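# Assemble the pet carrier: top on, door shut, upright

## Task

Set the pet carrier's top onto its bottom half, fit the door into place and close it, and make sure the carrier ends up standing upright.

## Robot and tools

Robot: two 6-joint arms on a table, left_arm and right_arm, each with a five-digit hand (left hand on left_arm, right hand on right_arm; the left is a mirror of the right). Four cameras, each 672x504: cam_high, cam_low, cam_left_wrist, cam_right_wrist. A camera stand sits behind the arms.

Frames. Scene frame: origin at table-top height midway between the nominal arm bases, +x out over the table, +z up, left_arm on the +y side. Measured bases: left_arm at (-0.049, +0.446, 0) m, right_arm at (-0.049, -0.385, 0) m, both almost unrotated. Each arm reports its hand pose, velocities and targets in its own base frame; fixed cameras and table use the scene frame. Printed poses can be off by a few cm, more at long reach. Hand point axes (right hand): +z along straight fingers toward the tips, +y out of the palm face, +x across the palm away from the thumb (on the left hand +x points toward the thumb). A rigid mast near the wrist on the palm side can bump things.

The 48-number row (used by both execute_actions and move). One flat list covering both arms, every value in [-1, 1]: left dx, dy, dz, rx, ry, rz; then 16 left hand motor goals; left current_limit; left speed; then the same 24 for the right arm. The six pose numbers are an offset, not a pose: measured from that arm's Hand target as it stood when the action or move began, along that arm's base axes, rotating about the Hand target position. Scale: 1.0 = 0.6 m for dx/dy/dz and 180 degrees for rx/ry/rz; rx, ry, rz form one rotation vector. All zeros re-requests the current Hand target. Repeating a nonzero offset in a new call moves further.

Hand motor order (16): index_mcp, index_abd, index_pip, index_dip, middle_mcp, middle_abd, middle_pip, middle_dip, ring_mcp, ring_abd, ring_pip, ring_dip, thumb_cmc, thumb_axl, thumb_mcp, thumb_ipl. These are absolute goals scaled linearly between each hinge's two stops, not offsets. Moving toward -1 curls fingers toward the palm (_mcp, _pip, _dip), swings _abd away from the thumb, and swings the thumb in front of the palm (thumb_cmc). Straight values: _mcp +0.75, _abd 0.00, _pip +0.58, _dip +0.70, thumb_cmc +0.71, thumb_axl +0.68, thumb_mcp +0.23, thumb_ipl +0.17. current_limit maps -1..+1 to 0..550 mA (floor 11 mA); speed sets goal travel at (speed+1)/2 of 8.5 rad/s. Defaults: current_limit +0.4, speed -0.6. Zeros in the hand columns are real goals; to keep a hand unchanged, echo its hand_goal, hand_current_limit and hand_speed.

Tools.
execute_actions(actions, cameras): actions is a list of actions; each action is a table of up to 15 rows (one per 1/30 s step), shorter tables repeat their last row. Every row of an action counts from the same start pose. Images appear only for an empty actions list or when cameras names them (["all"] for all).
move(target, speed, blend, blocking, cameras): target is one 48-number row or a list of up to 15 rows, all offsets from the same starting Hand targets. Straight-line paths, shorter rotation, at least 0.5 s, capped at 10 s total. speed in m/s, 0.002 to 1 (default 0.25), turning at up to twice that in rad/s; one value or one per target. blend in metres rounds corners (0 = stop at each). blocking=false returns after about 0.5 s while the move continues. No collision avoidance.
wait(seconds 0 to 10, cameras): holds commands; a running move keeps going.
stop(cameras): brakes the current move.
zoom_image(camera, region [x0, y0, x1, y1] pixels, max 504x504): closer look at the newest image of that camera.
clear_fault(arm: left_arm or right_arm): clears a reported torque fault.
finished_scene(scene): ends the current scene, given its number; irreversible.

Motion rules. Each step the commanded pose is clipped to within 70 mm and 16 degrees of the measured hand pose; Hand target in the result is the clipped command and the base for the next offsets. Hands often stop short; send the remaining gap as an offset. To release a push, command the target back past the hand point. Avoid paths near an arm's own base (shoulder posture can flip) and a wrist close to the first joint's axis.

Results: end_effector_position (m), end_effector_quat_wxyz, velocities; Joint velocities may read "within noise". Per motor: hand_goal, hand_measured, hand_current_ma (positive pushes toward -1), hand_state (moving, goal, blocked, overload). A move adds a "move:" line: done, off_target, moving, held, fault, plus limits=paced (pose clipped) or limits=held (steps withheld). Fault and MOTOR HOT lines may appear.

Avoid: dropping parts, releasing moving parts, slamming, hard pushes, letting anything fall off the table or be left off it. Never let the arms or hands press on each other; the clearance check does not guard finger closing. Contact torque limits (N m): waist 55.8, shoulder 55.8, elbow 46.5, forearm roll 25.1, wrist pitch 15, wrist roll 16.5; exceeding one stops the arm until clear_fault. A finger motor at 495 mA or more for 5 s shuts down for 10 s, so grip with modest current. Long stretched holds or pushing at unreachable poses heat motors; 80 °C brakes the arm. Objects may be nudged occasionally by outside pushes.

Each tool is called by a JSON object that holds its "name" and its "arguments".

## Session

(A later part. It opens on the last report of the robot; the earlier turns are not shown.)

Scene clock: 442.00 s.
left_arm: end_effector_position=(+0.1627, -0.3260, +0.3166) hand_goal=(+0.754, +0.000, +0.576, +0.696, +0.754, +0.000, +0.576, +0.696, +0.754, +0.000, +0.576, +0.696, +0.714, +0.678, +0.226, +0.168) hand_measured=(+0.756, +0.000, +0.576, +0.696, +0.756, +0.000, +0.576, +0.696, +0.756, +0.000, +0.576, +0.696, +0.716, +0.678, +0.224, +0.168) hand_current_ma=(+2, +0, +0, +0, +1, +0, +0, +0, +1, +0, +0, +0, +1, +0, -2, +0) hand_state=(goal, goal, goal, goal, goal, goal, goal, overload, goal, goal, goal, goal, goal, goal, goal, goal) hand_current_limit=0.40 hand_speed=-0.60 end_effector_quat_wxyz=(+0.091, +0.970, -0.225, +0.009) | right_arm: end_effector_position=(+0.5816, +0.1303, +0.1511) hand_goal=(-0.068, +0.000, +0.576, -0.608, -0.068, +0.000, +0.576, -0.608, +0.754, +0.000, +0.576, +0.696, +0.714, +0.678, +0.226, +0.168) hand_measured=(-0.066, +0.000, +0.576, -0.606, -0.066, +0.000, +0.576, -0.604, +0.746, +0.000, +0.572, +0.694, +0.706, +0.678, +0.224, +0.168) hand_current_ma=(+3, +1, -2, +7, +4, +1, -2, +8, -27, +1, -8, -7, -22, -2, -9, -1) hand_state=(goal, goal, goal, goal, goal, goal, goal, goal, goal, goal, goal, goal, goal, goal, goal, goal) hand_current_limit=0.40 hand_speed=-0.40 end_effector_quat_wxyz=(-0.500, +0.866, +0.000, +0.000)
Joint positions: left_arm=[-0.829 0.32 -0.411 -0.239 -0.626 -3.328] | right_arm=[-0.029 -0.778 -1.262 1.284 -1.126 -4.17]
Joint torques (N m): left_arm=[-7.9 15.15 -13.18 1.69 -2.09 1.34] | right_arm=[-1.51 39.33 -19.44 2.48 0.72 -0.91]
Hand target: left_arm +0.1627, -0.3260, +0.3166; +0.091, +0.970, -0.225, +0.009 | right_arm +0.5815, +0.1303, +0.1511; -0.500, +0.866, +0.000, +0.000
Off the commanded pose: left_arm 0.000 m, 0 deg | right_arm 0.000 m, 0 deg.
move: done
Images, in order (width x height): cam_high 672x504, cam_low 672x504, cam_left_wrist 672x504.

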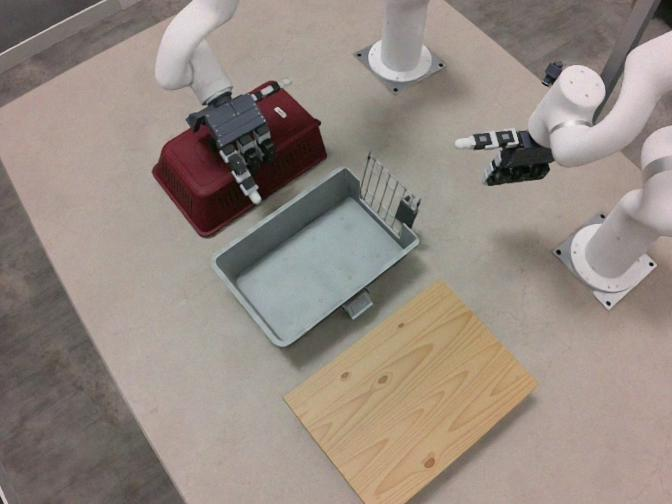

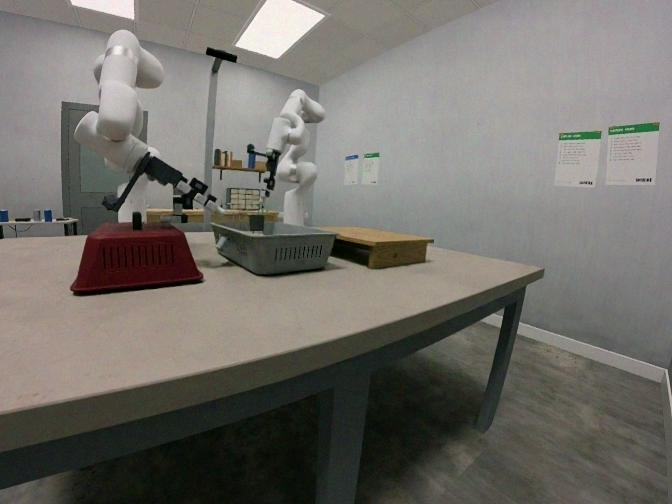

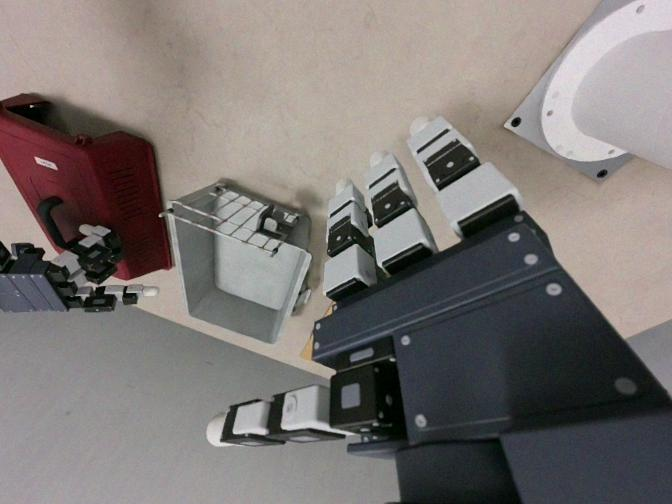

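{"name": "move", "arguments": {"target": [[0,0,0,0,0,0, 0.754,0,0.576,0.696, 0.754,0,0.576,0.696, 0.754,0,0.576,0.696, 0.714,0.678,0.226,0.168, 0.4,-0.6, -0.004,0,-0.011,0,0,0, -0.068,0,0.576,-0.609, -0.068,0,0.576,-0.609, 0.753,0,0.576,0.696, 0.714,0.678,0.226,0.168, 0.4,-0.4],[0,0,0,0,0,0, 0.754,0,0.576,0.696, 0.754,0,0.576,0.696, 0.754,0,0.576,0.696, 0.714,0.678,0.226,0.168, 0.4,-0.6, -0.004,-0.075,-0.011,0,0,0, -0.068,0,0.576,-0.609, -0.068,0,0.576,-0.609, 0.753,0,0.576,0.696, 0.714,0.678,0.226,0.168, 0.4,-0.4]], "cameras": ["cam_high","cam_low","cam_left_wrist"], "speed": 0.06}}

{"name": "zoom_image", "arguments": {"camera": "cam_low", "region": [90, 140, 210, 260]}}

{"name": "zoom_image", "arguments": {"camera": "cam_left_wrist", "region": [20, 180, 120, 280]}}

Scene clock: 464.87 s.
left_arm: end_effector_position=(+0.1627, -0.3260, +0.3166) hand_goal=(+0.754, +0.000, +0.576, +0.696, +0.754, +0.000, +0.576, +0.696, +0.754, +0.000, +0.576, +0.696, +0.714, +0.678, +0.226, +0.168) hand_measured=(+0.756, +0.000, +0.576, +0.696, +0.756, +0.000, +0.576, +0.696, +0.756, +0.000, +0.576, +0.696, +0.716, +0.678, +0.224, +0.168) hand_current_ma=(+2, +0, +0, +0, +1, +0, +0, +0, +1, +0, +0, +0, +1, +0, -2, +0) hand_state=(goal, goal, goal, goal, goal, goal, goal, overload, goal, goal, goal, goal, goal, goal, goal, goal) hand_current_limit=0.40 hand_speed=-0.60 end_effector_quat_wxyz=(+0.091, +0.970, -0.225, +0.009) | right_arm: end_effector_position=(+0.5791, +0.0853, +0.1445) hand_goal=(-0.068, +0.000, +0.576, -0.608, -0.068, +0.000, +0.576, -0.608, +0.754, +0.000, +0.576, +0.696, +0.714, +0.678, +0.226, +0.168) hand_measured=(-0.066, +0.000, +0.576, -0.606, -0.066, +0.000, +0.576, -0.604, +0.746, +0.000, +0.572, +0.694, +0.706, +0.678, +0.224, +0.168) hand_current_ma=(+2, +1, -2, +7, +3, +1, -2, +8, -27, +1, -8, -7, -22, -2, -9, -1) hand_state=(goal, goal, goal, goal, goal, goal, goal, goal, goal, goal, goal, goal, goal, goal, goal, goal) hand_current_limit=0.40 hand_speed=-0.40 end_effector_quat_wxyz=(-0.500, +0.866, +0.000, +0.000)
Joint positions: left_arm=[-0.829 0.32 -0.411 -0.239 -0.626 -3.328] | right_arm=[-0.104 -0.79 -1.265 1.227 -1.156 -4.191]
Joint torques (N m): left_arm=[-7.96 15.63 -13.78 1.81 -2.14 1.28] | right_arm=[-13.09 38.48 -19.91 -1.6 -2.44 -0.84]
Hand target: left_arm +0.1627, -0.3260, +0.3166; +0.091, +0.970, -0.225, +0.009 | right_arm +0.5791, +0.0853, +0.1445; -0.500, +0.866, +0.000, +0.000
Off the commanded pose: left_arm 0.000 m, 0 deg | right_arm 0.000 m, 0 deg.
move: done
Images, in order (width x height): cam_high 672x504, cam_low 672x504, cam_left_wrist 672x504.

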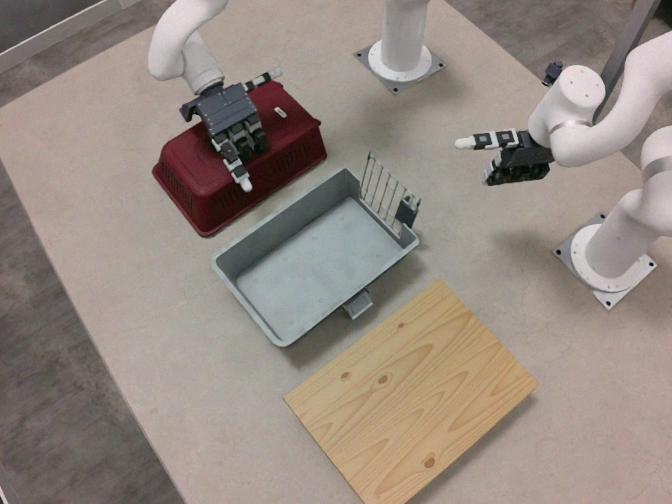

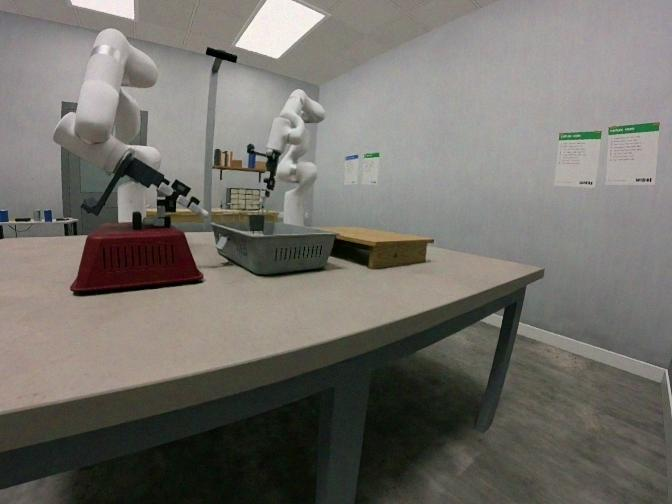

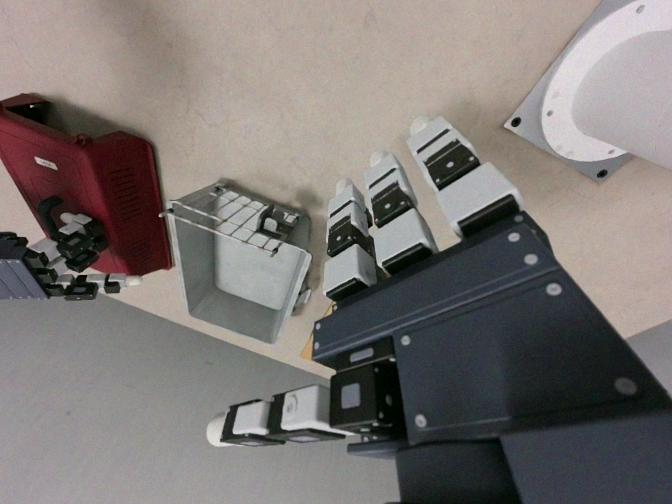

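Scaled by 4.200 from the camera's 672x504 image, which has a finer 960x720 frame.

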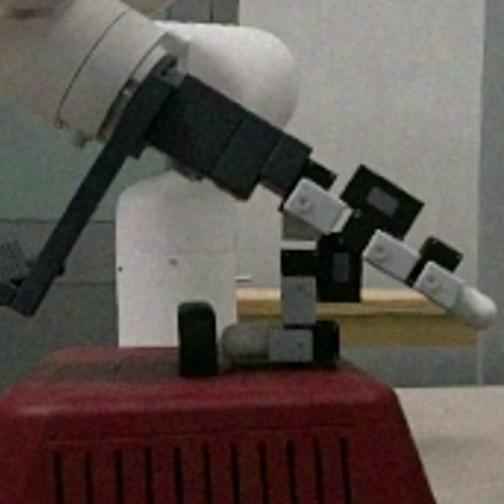

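Scaled by 5.040 from the camera's 672x504 image, which has a finer 960x720 frame.

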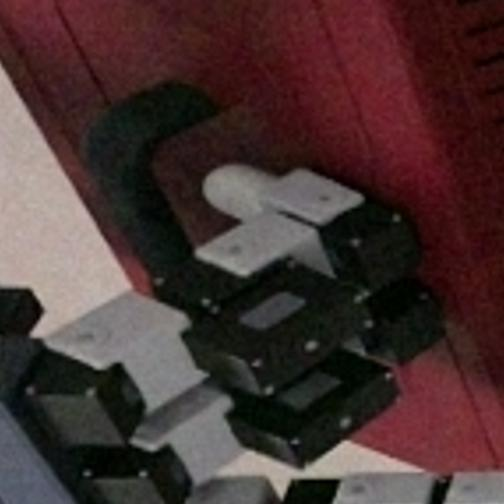

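{"name": "move", "arguments": {"target": [0,0,0,0,0,0, 0.754,0,0.576,0.696, 0.754,0,0.576,0.696, 0.754,0,0.576,0.696, 0.714,0.678,0.226,0.168, 0.4,-0.6, 0.008,-0.02,0,0,0,0, -0.068,0,0.576,-0.609, -0.068,0,0.576,-0.609, 0.753,0,0.576,0.696, 0.714,0.678,0.226,0.168, 0.4,-0.4], "cameras": ["cam_high","cam_low","cam_left_wrist"], "speed": 0.03}}

{"name": "zoom_image", "arguments": {"camera": "cam_low", "region": [100, 180, 180, 240]}}

{"name": "zoom_image", "arguments": {"camera": "cam_left_wrist", "region": [20, 180, 100, 260]}}

Scene clock: 476.53 s.
left_arm: end_effector_position=(+0.1627, -0.3260, +0.3166) hand_goal=(+0.754, +0.000, +0.576, +0.696, +0.754, +0.000, +0.576, +0.696, +0.754, +0.000, +0.576, +0.696, +0.714, +0.678, +0.226, +0.168) hand_measured=(+0.756, +0.000, +0.576, +0.696, +0.756, +0.000, +0.576, +0.696, +0.756, +0.000, +0.576, +0.696, +0.716, +0.678, +0.224, +0.168) hand_current_ma=(+2, +0, +0, +0, +1, +0, +0, +0, +1, +0, +0, +0, +1, +0, -2, +0) hand_state=(goal, goal, goal, goal, goal, goal, goal, overload, goal, goal, goal, goal, goal, goal, goal, goal) hand_current_limit=0.40 hand_speed=-0.60 end_effector_quat_wxyz=(+0.091, +0.970, -0.225, +0.009) | right_arm: end_effector_position=(+0.5839, +0.0733, +0.1445) hand_goal=(-0.068, +0.000, +0.576, -0.608, -0.068, +0.000, +0.576, -0.608, +0.754, +0.000, +0.576, +0.696, +0.714, +0.678, +0.226, +0.168) hand_measured=(-0.066, +0.000, +0.576, -0.606, -0.066, +0.000, +0.576, -0.604, +0.746, +0.000, +0.572, +0.694, +0.706, +0.678, +0.224, +0.168) hand_current_ma=(+2, +1, -2, +7, +3, +1, -2, +8, -27, +1, -8, -7, -22, -2, -9, -1) hand_state=(goal, goal, goal, goal, goal, goal, goal, goal, goal, goal, goal, goal, goal, goal, goal, goal) hand_current_limit=0.40 hand_speed=-0.40 end_effector_quat_wxyz=(-0.500, +0.866, +0.000, +0.000)
Joint positions: left_arm=[-0.829 0.32 -0.411 -0.239 -0.626 -3.328] | right_arm=[-0.122 -0.802 -1.286 1.207 -1.167 -4.185]
Joint torques (N m): left_arm=[-7.55 15.2 -14.32 1.16 -2.03 1.38] | right_arm=[-11.64 40.29 -19.5 -1.25 -2.52 1.29]
Hand target: left_arm +0.1627, -0.3260, +0.3166; +0.091, +0.970, -0.225, +0.009 | right_arm +0.5839, +0.0733, +0.1445; -0.500, +0.866, +0.000, +0.000
Off the commanded pose: left_arm 0.000 m, 0 deg | right_arm 0.000 m, 0 deg.
move: done
Images, in order (width x height): cam_high 672x504, cam_low 672x504, cam_left_wrist 672x504.

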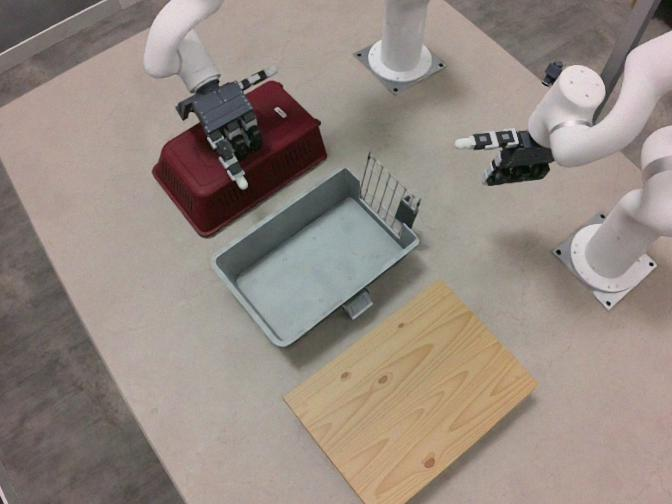

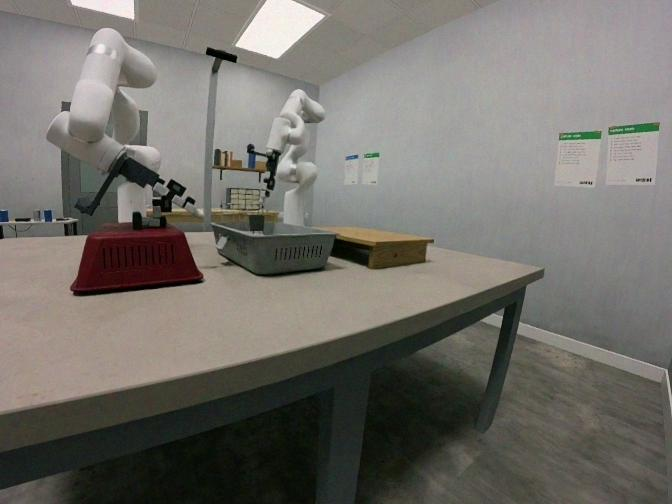

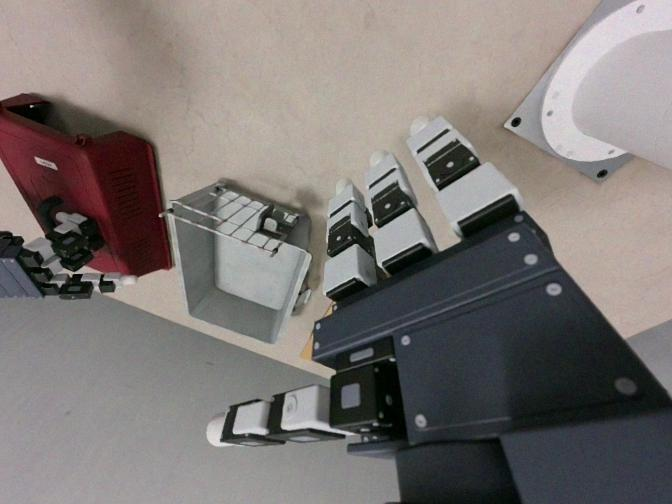

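Scaled by 6.300 from the camera's 672x504 image, which has a finer 960x720 frame.

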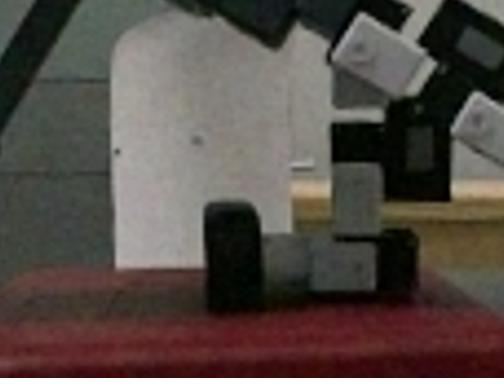

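Scaled by 6.300 from the camera's 672x504 image, which has a finer 960x720 frame.

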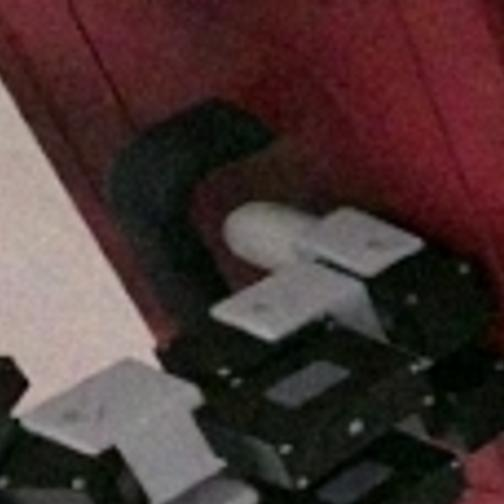

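{"name": "move", "arguments": {"target": [0,0,0,0,0,0, 0.754,0,0.576,0.696, 0.754,0,0.576,0.696, 0.754,0,0.576,0.696, 0.714,0.678,0.226,0.168, 0.4,-0.6, 0.0,-0.038,0,0,0,0, -0.068,0,0.576,-0.609, -0.068,0,0.576,-0.609, 0.753,0,0.576,0.696, 0.714,0.678,0.226,0.168, 0.4,-0.4], "cameras": ["cam_high","cam_low","cam_left_wrist"], "speed": 0.03}}

{"name": "zoom_image", "arguments": {"camera": "cam_low", "region": [100, 180, 180, 240]}}

{"name": "zoom_image", "arguments": {"camera": "cam_left_wrist", "region": [20, 180, 100, 260]}}

Scene clock: 484.90 s.
left_arm: end_effector_position=(+0.1627, -0.3260, +0.3166) hand_goal=(+0.754, +0.000, +0.576, +0.696, +0.754, +0.000, +0.576, +0.696, +0.754, +0.000, +0.576, +0.696, +0.714, +0.678, +0.226, +0.168) hand_measured=(+0.756, +0.000, +0.576, +0.696, +0.756, +0.000, +0.576, +0.696, +0.756, +0.000, +0.576, +0.696, +0.716, +0.678, +0.224, +0.168) hand_current_ma=(+2, +0, +0, +0, +1, +0, +0, +0, +1, +0, +0, +0, +1, +0, -2, +0) hand_state=(goal, goal, goal, goal, goal, goal, goal, overload, goal, goal, goal, goal, goal, goal, goal, goal) hand_current_limit=0.40 hand_speed=-0.60 end_effector_quat_wxyz=(+0.091, +0.970, -0.225, +0.009) | right_arm: end_effector_position=(+0.5839, +0.0505, +0.1445) hand_goal=(-0.068, +0.000, +0.576, -0.608, -0.068, +0.000, +0.576, -0.608, +0.754, +0.000, +0.576, +0.696, +0.714, +0.678, +0.226, +0.168) hand_measured=(-0.068, +0.000, +0.576, -0.606, -0.066, +0.000, +0.576, -0.604, +0.746, +0.000, +0.572, +0.694, +0.706, +0.678, +0.224, +0.168) hand_current_ma=(+2, +1, -2, +7, +3, +1, -2, +8, -27, +1, -8, -7, -22, -2, -9, -1) hand_state=(goal, goal, goal, goal, goal, goal, goal, goal, goal, goal, goal, goal, goal, goal, goal, goal) hand_current_limit=0.40 hand_speed=-0.40 end_effector_quat_wxyz=(-0.500, +0.866, +0.000, +0.000)
Joint positions: left_arm=[-0.829 0.32 -0.411 -0.239 -0.626 -3.328] | right_arm=[-0.159 -0.808 -1.297 1.175 -1.185 -4.187]
Joint torques (N m): left_arm=[-7.72 15.58 -14.46 1.38 -2.1 1.34] | right_arm=[-12.24 40.1 -19.71 -1.47 -2.42 -0.85]
Hand target: left_arm +0.1627, -0.3260, +0.3166; +0.091, +0.970, -0.225, +0.009 | right_arm +0.5839, +0.0505, +0.1445; -0.500, +0.866, +0.000, +0.000
Off the commanded pose: left_arm 0.000 m, 0 deg | right_arm 0.000 m, 0 deg.
move: done
Images, in order (width x height): cam_high 672x504, cam_low 672x504, cam_left_wrist 672x504.

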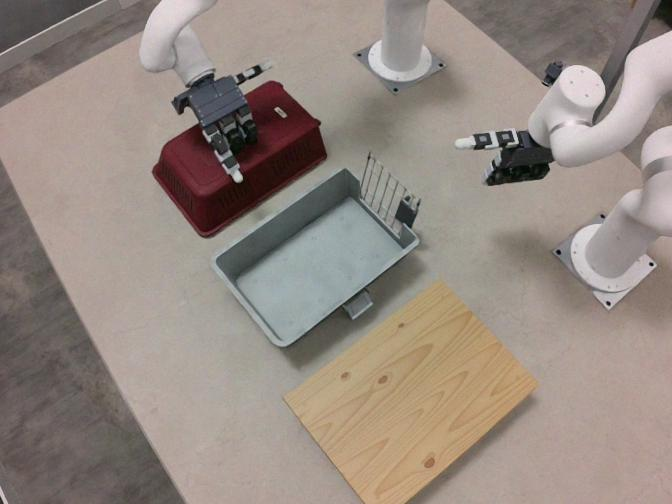

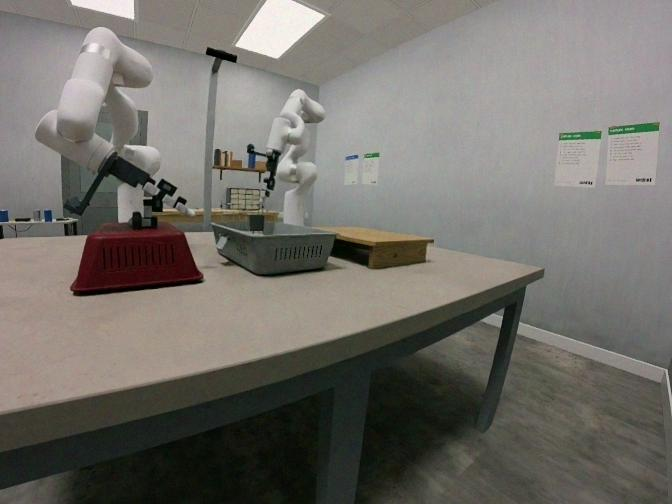

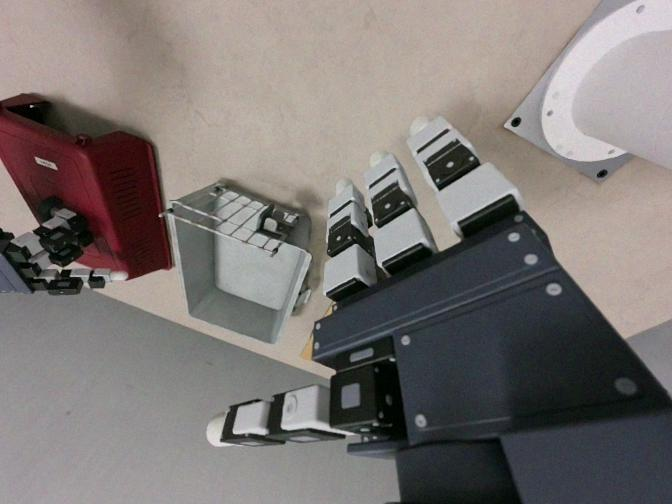

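Scaled by 6.300 from the camera's 672x504 image, which has a finer 960x720 frame.

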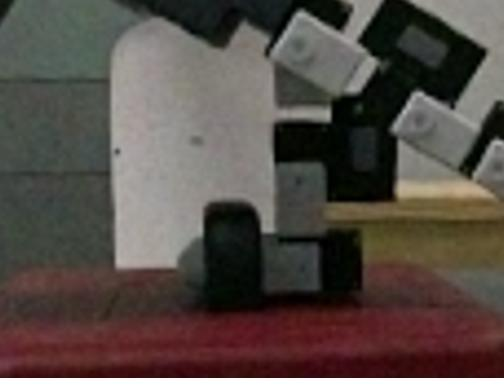

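Scaled by 6.300 from the camera's 672x504 image, which has a finer 960x720 frame.

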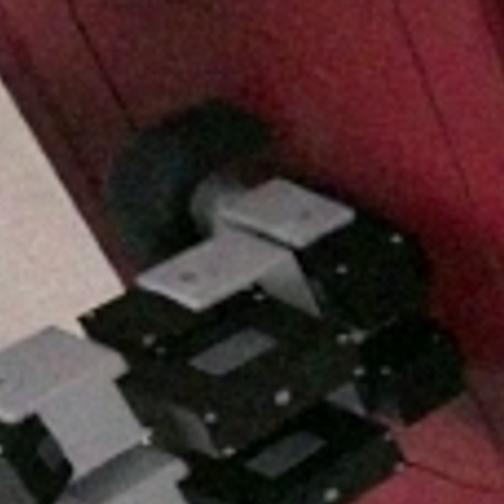

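{"name": "move", "arguments": {"target": [[0,0,0,0,0,0, 0.754,0,0.576,0.696, 0.754,0,0.576,0.696, 0.754,0,0.576,0.696, 0.714,0.678,0.226,0.168, 0.4,-0.6, 0.0,0,0,0,0,0, -0.068,0,0.576,-0.609, -0.068,0,0.576,-0.609, 0.753,0,0.576,0.696, -0.571,0.678,0.226,0.168, 0.4,-0.4],[0,0,0,0,0,0, 0.754,0,0.576,0.696, 0.754,0,0.576,0.696, 0.754,0,0.576,0.696, 0.714,0.678,0.226,0.168, 0.4,-0.6, 0.0,0,0,0,0,0, -0.068,0,0.576,-0.609, -0.068,0,0.576,-0.609, 0.753,0,0.576,0.696, -0.571,0.678,0.056,-0.265, 0.4,-0.4]], "cameras": ["cam_high","cam_low","cam_left_wrist"], "speed": 0.03}}

{"name": "zoom_image", "arguments": {"camera": "cam_low", "region": [100, 180, 180, 240]}}

{"name": "zoom_image", "arguments": {"camera": "cam_left_wrist", "region": [20, 180, 100, 260]}}

Scene clock: 499.67 s.
left_arm: end_effector_position=(+0.1627, -0.3260, +0.3166) hand_goal=(+0.754, +0.000, +0.576, +0.696, +0.754, +0.000, +0.576, +0.696, +0.754, +0.000, +0.576, +0.696, +0.714, +0.678, +0.226, +0.168) hand_measured=(+0.756, +0.000, +0.576, +0.696, +0.756, +0.000, +0.576, +0.696, +0.756, +0.000, +0.576, +0.696, +0.716, +0.678, +0.224, +0.168) hand_current_ma=(+2, +0, +0, +0, +1, +0, +0, +0, +1, +0, +0, +0, +1, +0, -2, +0) hand_state=(goal, goal, goal, goal, goal, goal, goal, overload, goal, goal, goal, goal, goal, goal, goal, goal) hand_current_limit=0.40 hand_speed=-0.60 end_effector_quat_wxyz=(+0.091, +0.970, -0.225, +0.009) | right_arm: end_effector_position=(+0.5839, +0.0505, +0.1445) hand_goal=(-0.068, +0.000, +0.576, -0.608, -0.068, +0.000, +0.576, -0.608, +0.754, +0.000, +0.576, +0.696, -0.570, +0.678, +0.056, -0.264) hand_measured=(-0.068, +0.000, +0.576, -0.606, -0.066, +0.000, +0.576, -0.604, +0.746, +0.000, +0.572, +0.694, -0.568, +0.678, +0.058, -0.260) hand_current_ma=(+2, +1, -2, +7, +3, +1, -2, +8, -27, +1, -8, -7, +4, -2, +4, +11) hand_state=(goal, goal, goal, goal, goal, goal, goal, goal, goal, goal, goal, goal, goal, goal, goal, goal) hand_current_limit=0.40 hand_speed=-0.40 end_effector_quat_wxyz=(-0.500, +0.866, +0.000, +0.000)
Joint positions: left_arm=[-0.829 0.32 -0.411 -0.239 -0.626 -3.328] | right_arm=[-0.159 -0.808 -1.297 1.175 -1.185 -4.187]
Joint torques (N m): left_arm=[-7.4 14.68 -15.54 1.85 -2.09 1.24] | right_arm=[-11.44 39.81 -19.91 -0.99 -2.23 -0.97]
Hand target: left_arm +0.1627, -0.3260, +0.3166; +0.091, +0.970, -0.225, +0.009 | right_arm +0.5839, +0.0505, +0.1445; -0.500, +0.866, +0.000, +0.000
Off the commanded pose: left_arm 0.000 m, 0 deg | right_arm 0.000 m, 0 deg.
move: done
Images, in order (width x height): cam_high 672x504, cam_low 672x504, cam_left_wrist 672x504.

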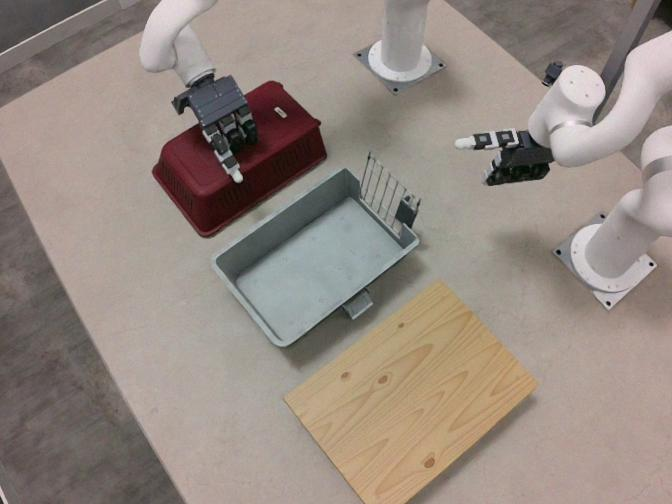

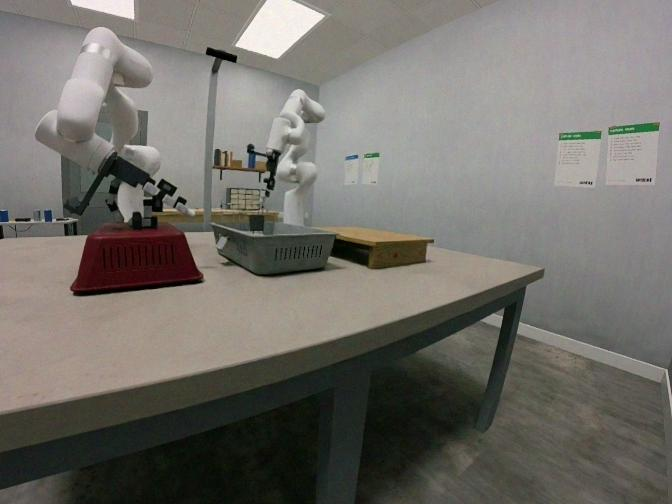

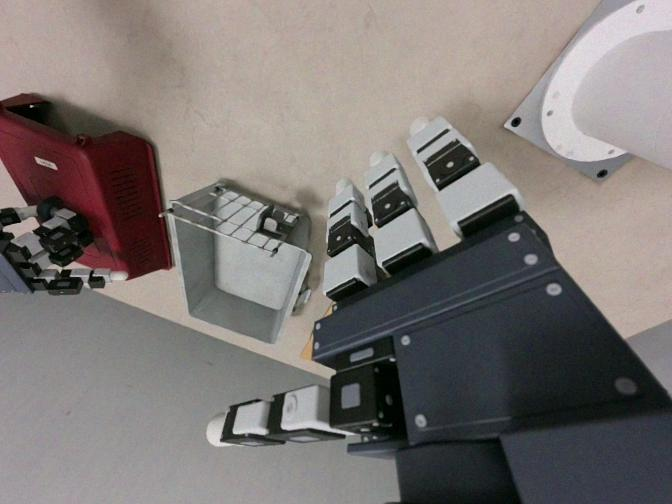

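Scaled by 6.300 from the camera's 672x504 image, which has a finer 960x720 frame.

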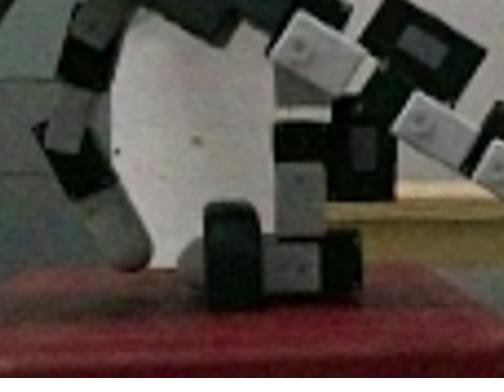

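Scaled by 6.300 from the camera's 672x504 image, which has a finer 960x720 frame.

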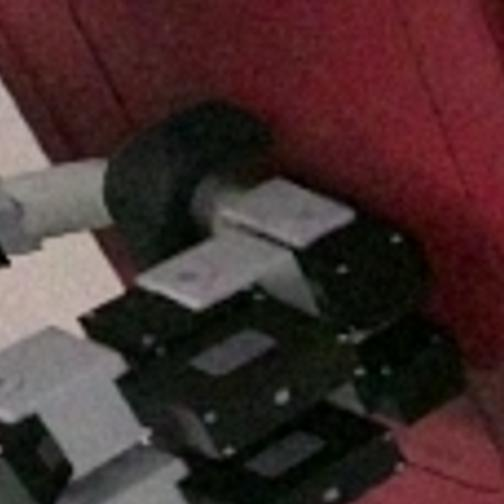

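{"name": "move", "arguments": {"target": [[0,0,0,0,0,0, 0.754,0,0.576,0.696, 0.754,0,0.576,0.696, 0.754,0,0.576,0.696, 0.714,0.678,0.226,0.168, 0.4,-0.6, 0.0,0,0,0,0,0, -0.11,0,0.576,-0.68, -0.11,0,0.576,-0.68, 0.753,0,0.576,0.696, -0.571,0.678,0.0,-0.43, 0.4,-0.8],[0,0,0,0,0,0, 0.754,0,0.576,0.696, 0.754,0,0.576,0.696, 0.754,0,0.576,0.696, 0.714,0.678,0.226,0.168, 0.4,-0.6, 0.0,0,0,0,0,0, -0.11,0,0.576,-0.68, -0.11,0,0.576,-0.68, 0.753,0,0.576,0.696, -0.571,0.678,-0.112,-0.481, 0.4,-0.8]], "cameras": ["cam_high","cam_low","cam_left_wrist"], "speed": 0.03}}

{"name": "zoom_image", "arguments": {"camera": "cam_low", "region": [100, 180, 180, 240]}}

{"name": "zoom_image", "arguments": {"camera": "cam_left_wrist", "region": [20, 180, 100, 260]}}

Scene clock: 518.03 s.
left_arm: end_effector_position=(+0.1627, -0.3260, +0.3166) hand_goal=(+0.754, +0.000, +0.576, +0.696, +0.754, +0.000, +0.576, +0.696, +0.754, +0.000, +0.576, +0.696, +0.714, +0.678, +0.226, +0.168) hand_measured=(+0.756, +0.000, +0.576, +0.696, +0.756, +0.000, +0.576, +0.696, +0.756, +0.000, +0.576, +0.696, +0.716, +0.678, +0.224, +0.168) hand_current_ma=(+2, +0, +0, +0, +1, +0, +0, +0, +1, +0, +0, +0, +1, +0, -2, +0) hand_state=(goal, goal, goal, goal, goal, goal, goal, overload, goal, goal, goal, goal, goal, goal, goal, goal) hand_current_limit=0.40 hand_speed=-0.60 end_effector_quat_wxyz=(+0.091, +0.970, -0.225, +0.009) | right_arm: end_effector_position=(+0.5839, +0.0505, +0.1444) hand_goal=(-0.110, +0.000, +0.576, -0.680, -0.110, +0.000, +0.576, -0.680, +0.754, +0.000, +0.576, +0.696, -0.570, +0.678, -0.112, -0.480) hand_measured=(-0.076, +0.004, +0.592, -0.678, -0.098, +0.000, +0.584, -0.662, +0.746, +0.000, +0.572, +0.694, -0.584, +0.672, -0.024, -0.444) hand_current_ma=(+134, +11, +48, +3, +43, +1, +21, +55, -27, +1, -8, -7, -45, -17, +385, +183) hand_state=(blocked, goal, goal, goal, goal, goal, goal, goal, goal, goal, goal, goal, goal, goal, blocked, blocked) hand_current_limit=0.40 hand_speed=-0.80 end_effector_quat_wxyz=(-0.500, +0.866, +0.000, +0.000)
Joint positions: left_arm=[-0.829 0.32 -0.411 -0.239 -0.626 -3.328] | right_arm=[-0.159 -0.808 -1.297 1.175 -1.185 -4.187]
Joint torques (N m): left_arm=[-7.34 15.36 -15.54 1.61 -2.14 1.38] | right_arm=[-9.56 56 -18.35 -0.93 -2.18 -0.87]
Hand target: left_arm +0.1627, -0.3260, +0.3166; +0.091, +0.970, -0.225, +0.009 | right_arm +0.5839, +0.0505, +0.1445; -0.500, +0.866, +0.000, +0.000
Off the commanded pose: left_arm 0.000 m, 0 deg | right_arm 0.000 m, 0 deg.
move: done
Images, in order (width x height): cam_high 672x504, cam_low 672x504, cam_left_wrist 672x504.

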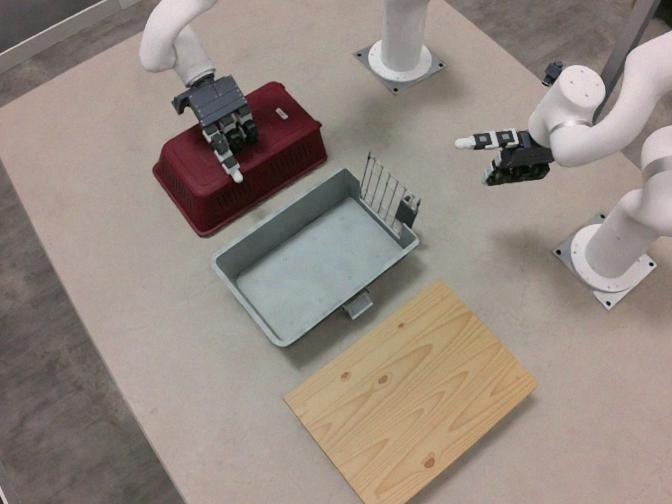

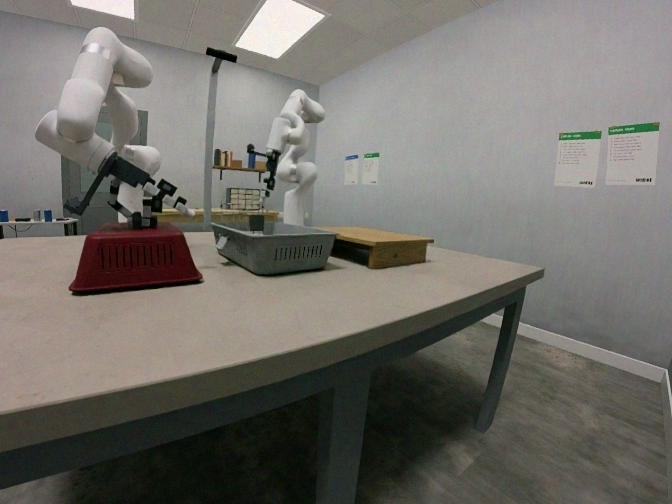

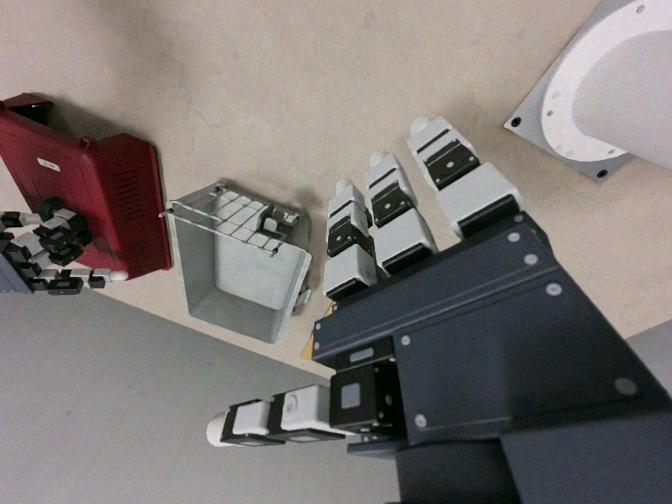

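Scaled by 6.300 from the camera's 672x504 image, which has a finer 960x720 frame.

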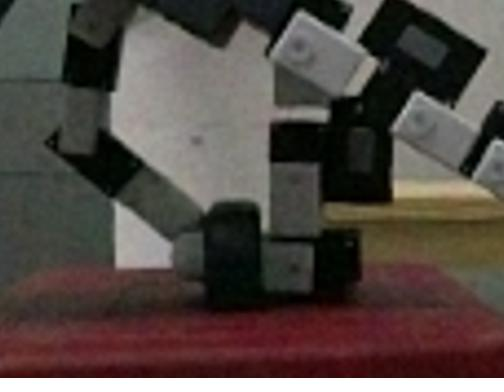

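Scaled by 6.300 from the camera's 672x504 image, which has a finer 960x720 frame.

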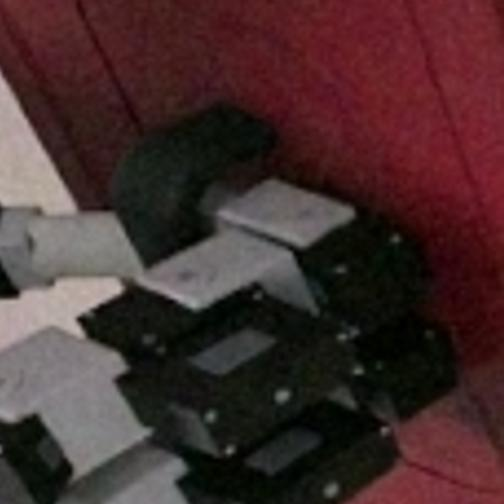

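{"name": "move", "arguments": {"target": [0,0,0,0,0,0, 0.754,0,0.576,0.696, 0.754,0,0.576,0.696, 0.754,0,0.576,0.696, 0.714,0.678,0.226,0.168, 0.4,-0.6, 0.0,0,0.03,0,0,0, -0.11,0,0.576,-0.68, -0.11,0,0.576,-0.68, 0.753,0,0.576,0.696, -0.571,0.678,-0.112,-0.481, 0.4,-0.8], "cameras": ["cam_high","cam_low","cam_left_wrist"], "speed": 0.03}}

{"name": "zoom_image", "arguments": {"camera": "cam_low", "region": [60, 170, 240, 300]}}

Scene clock: 522.37 s.
left_arm: end_effector_position=(+0.1627, -0.3260, +0.3166) hand_goal=(+0.754, +0.000, +0.576, +0.696, +0.754, +0.000, +0.576, +0.696, +0.754, +0.000, +0.576, +0.696, +0.714, +0.678, +0.226, +0.168) hand_measured=(+0.756, +0.000, +0.576, +0.696, +0.756, +0.000, +0.576, +0.696, +0.756, +0.000, +0.576, +0.696, +0.716, +0.678, +0.224, +0.168) hand_current_ma=(+2, +0, +0, +0, +1, +0, +0, +0, +1, +0, +0, +0, +1, +0, -2, +0) hand_state=(goal, goal, goal, goal, goal, goal, goal, overload, goal, goal, goal, goal, goal, goal, goal, goal) hand_current_limit=0.40 hand_speed=-0.60 end_effector_quat_wxyz=(+0.091, +0.970, -0.225, +0.009) | right_arm: end_effector_position=(+0.5839, +0.0505, +0.1624) hand_goal=(-0.110, +0.000, +0.576, -0.680, -0.110, +0.000, +0.576, -0.680, +0.754, +0.000, +0.576, +0.696, -0.570, +0.678, -0.112, -0.480) hand_measured=(-0.074, +0.004, +0.596, -0.676, -0.096, +0.000, +0.586, -0.664, +0.746, +0.000, +0.572, +0.694, -0.584, +0.672, -0.038, -0.444) hand_current_ma=(+141, +11, +67, +8, +50, +1, +33, +52, -27, +1, -8, -7, -45, -19, +385, +183) hand_state=(blocked, goal, blocked, goal, goal, goal, goal, goal, goal, goal, goal, goal, goal, goal, blocked, blocked) hand_current_limit=0.40 hand_speed=-0.80 end_effector_quat_wxyz=(-0.500, +0.866, +0.000, +0.000)
Joint positions: left_arm=[-0.829 0.32 -0.411 -0.239 -0.626 -3.328] | right_arm=[-0.159 -0.777 -1.295 1.165 -1.196 -4.159]
Joint torques (N m): left_arm=[-5.74 14.87 -15.69 1.11 -1.94 1.32] | right_arm=[-8.78 71.59 -11.77 -0.89 -2.82 1.32]
Hand target: left_arm +0.1627, -0.3260, +0.3166; +0.091, +0.970, -0.225, +0.009 | right_arm +0.5839, +0.0505, +0.1625; -0.500, +0.866, +0.000, +0.000
Off the commanded pose: left_arm 0.000 m, 0 deg | right_arm 0.000 m, 0 deg.
move: done
Images, in order (width x height): cam_high 672x504, cam_low 672x504, cam_left_wrist 672x504.

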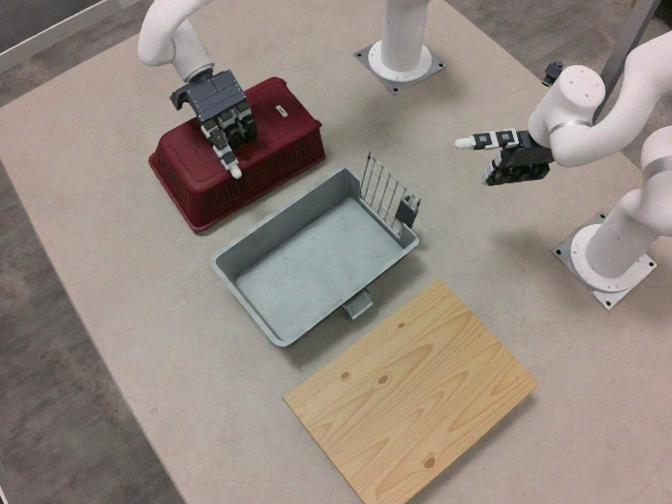

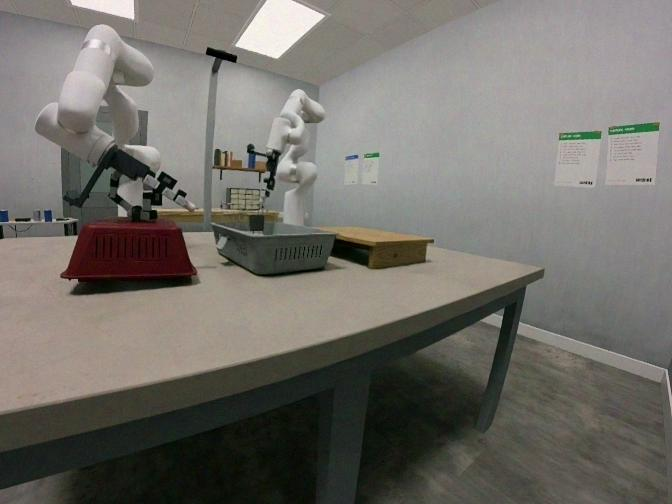

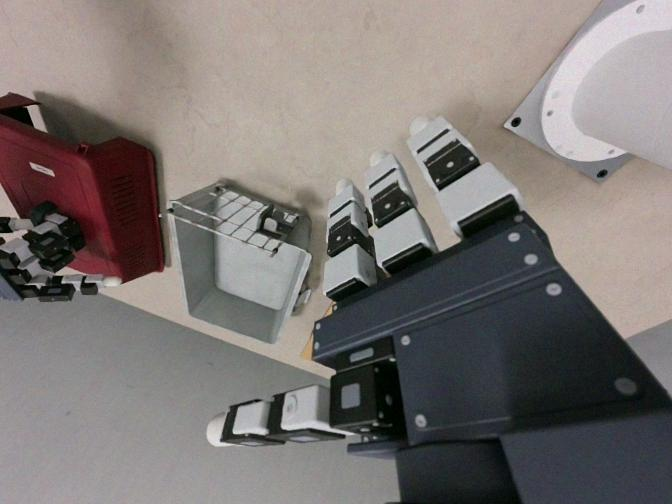

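Scaled by 2.800 from the camera's 672x504 image, which has a finer 960x720 frame.

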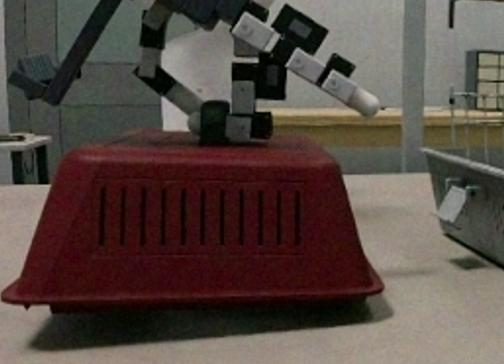

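{"name": "move", "arguments": {"target": [0,0,0,0,0,0, 0.754,0,0.576,0.696, 0.754,0,0.576,0.696, 0.754,0,0.576,0.696, 0.714,0.678,0.226,0.168, 0.4,-0.6, 0.0,0,0.1,0,0,0, -0.11,0,0.576,-0.68, -0.11,0,0.576,-0.68, 0.753,0,0.576,0.696, -0.571,0.678,-0.112,-0.481, 0.4,-0.8], "cameras": ["cam_high","cam_low","cam_left_wrist"], "speed": 0.06}}

{"name": "zoom_image", "arguments": {"camera": "cam_low", "region": [40, 130, 240, 300]}}

Scene clock: 546.63 s.
left_arm: end_effector_position=(+0.1627, -0.3260, +0.3166) hand_goal=(+0.754, +0.000, +0.576, +0.696, +0.754, +0.000, +0.576, +0.696, +0.754, +0.000, +0.576, +0.696, +0.714, +0.678, +0.226, +0.168) hand_measured=(+0.756, +0.000, +0.576, +0.696, +0.756, +0.000, +0.576, +0.696, +0.756, +0.000, +0.576, +0.696, +0.716, +0.678, +0.224, +0.168) hand_current_ma=(+2, +0, +0, +0, +1, +0, +0, +0, +1, +0, +0, +0, +1, +0, -2, +0) hand_state=(goal, goal, goal, goal, goal, goal, goal, overload, goal, goal, goal, goal, goal, goal, goal, goal) hand_current_limit=0.40 hand_speed=-0.60 end_effector_quat_wxyz=(+0.091, +0.970, -0.225, +0.009) | right_arm: end_effector_position=(+0.5839, +0.0505, +0.2224) hand_goal=(-0.110, +0.000, +0.576, -0.680, -0.110, +0.000, +0.576, -0.680, +0.754, +0.000, +0.576, +0.696, -0.570, +0.678, -0.112, -0.480) hand_measured=(-0.074, +0.004, +0.596, -0.676, -0.096, +0.000, +0.586, -0.664, +0.746, +0.000, +0.572, +0.694, -0.584, +0.672, -0.040, -0.444) hand_current_ma=(+141, +11, +67, +8, +50, +1, +33, +52, -27, +1, -8, -7, -45, -19, +385, +183) hand_state=(blocked, goal, blocked, goal, goal, goal, goal, goal, goal, goal, goal, goal, goal, goal, blocked, blocked) hand_current_limit=0.40 hand_speed=-0.80 end_effector_quat_wxyz=(-0.500, +0.866, +0.000, +0.000)
Joint positions: left_arm=[-0.829 0.32 -0.411 -0.239 -0.626 -3.328] | right_arm=[-0.159 -0.682 -1.299 1.131 -1.237 -4.062]
Joint torques (N m): left_arm=[-7.26 15.52 -16.44 0.87 -2.13 1.46] | right_arm=[-4.62 69.99 -21.63 -0.73 -2.71 1.28]
Hand target: left_arm +0.1627, -0.3260, +0.3166; +0.091, +0.970, -0.225, +0.009 | right_arm +0.5839, +0.0505, +0.2225; -0.500, +0.866, +0.000, +0.000
Off the commanded pose: left_arm 0.000 m, 0 deg | right_arm 0.000 m, 0 deg.
move: done
Images, in order (width x height): cam_high 672x504, cam_low 672x504, cam_left_wrist 672x504.

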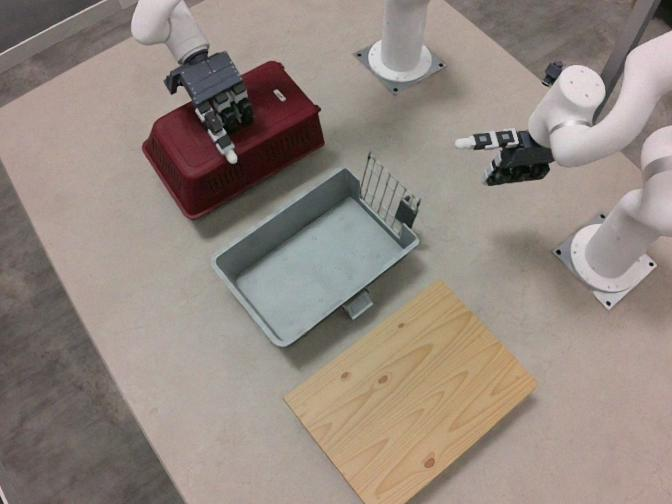

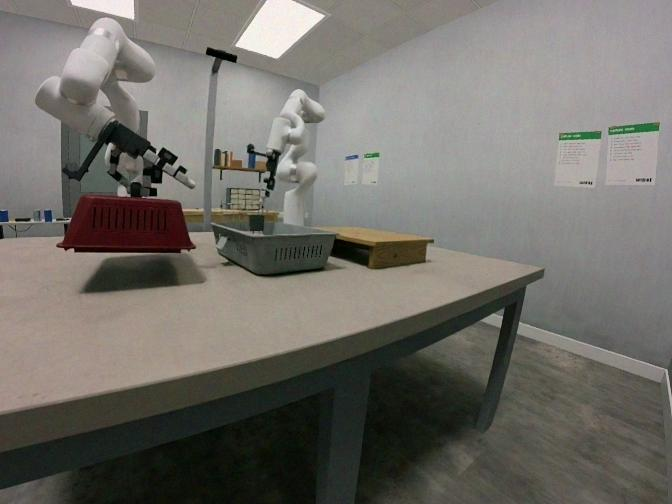

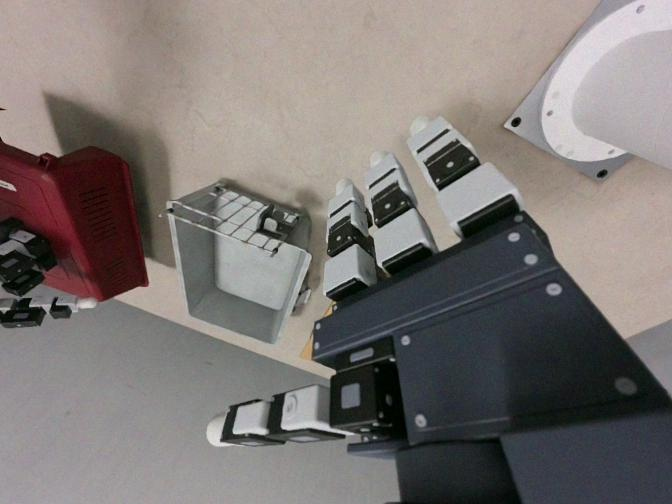

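Scaled by 2.520 from the camera's 672x504 image, which has a finer 960x720 frame.

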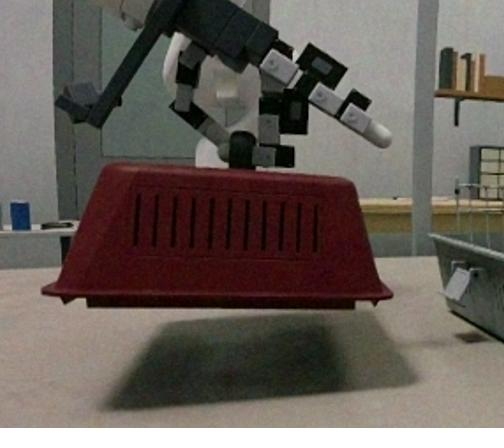

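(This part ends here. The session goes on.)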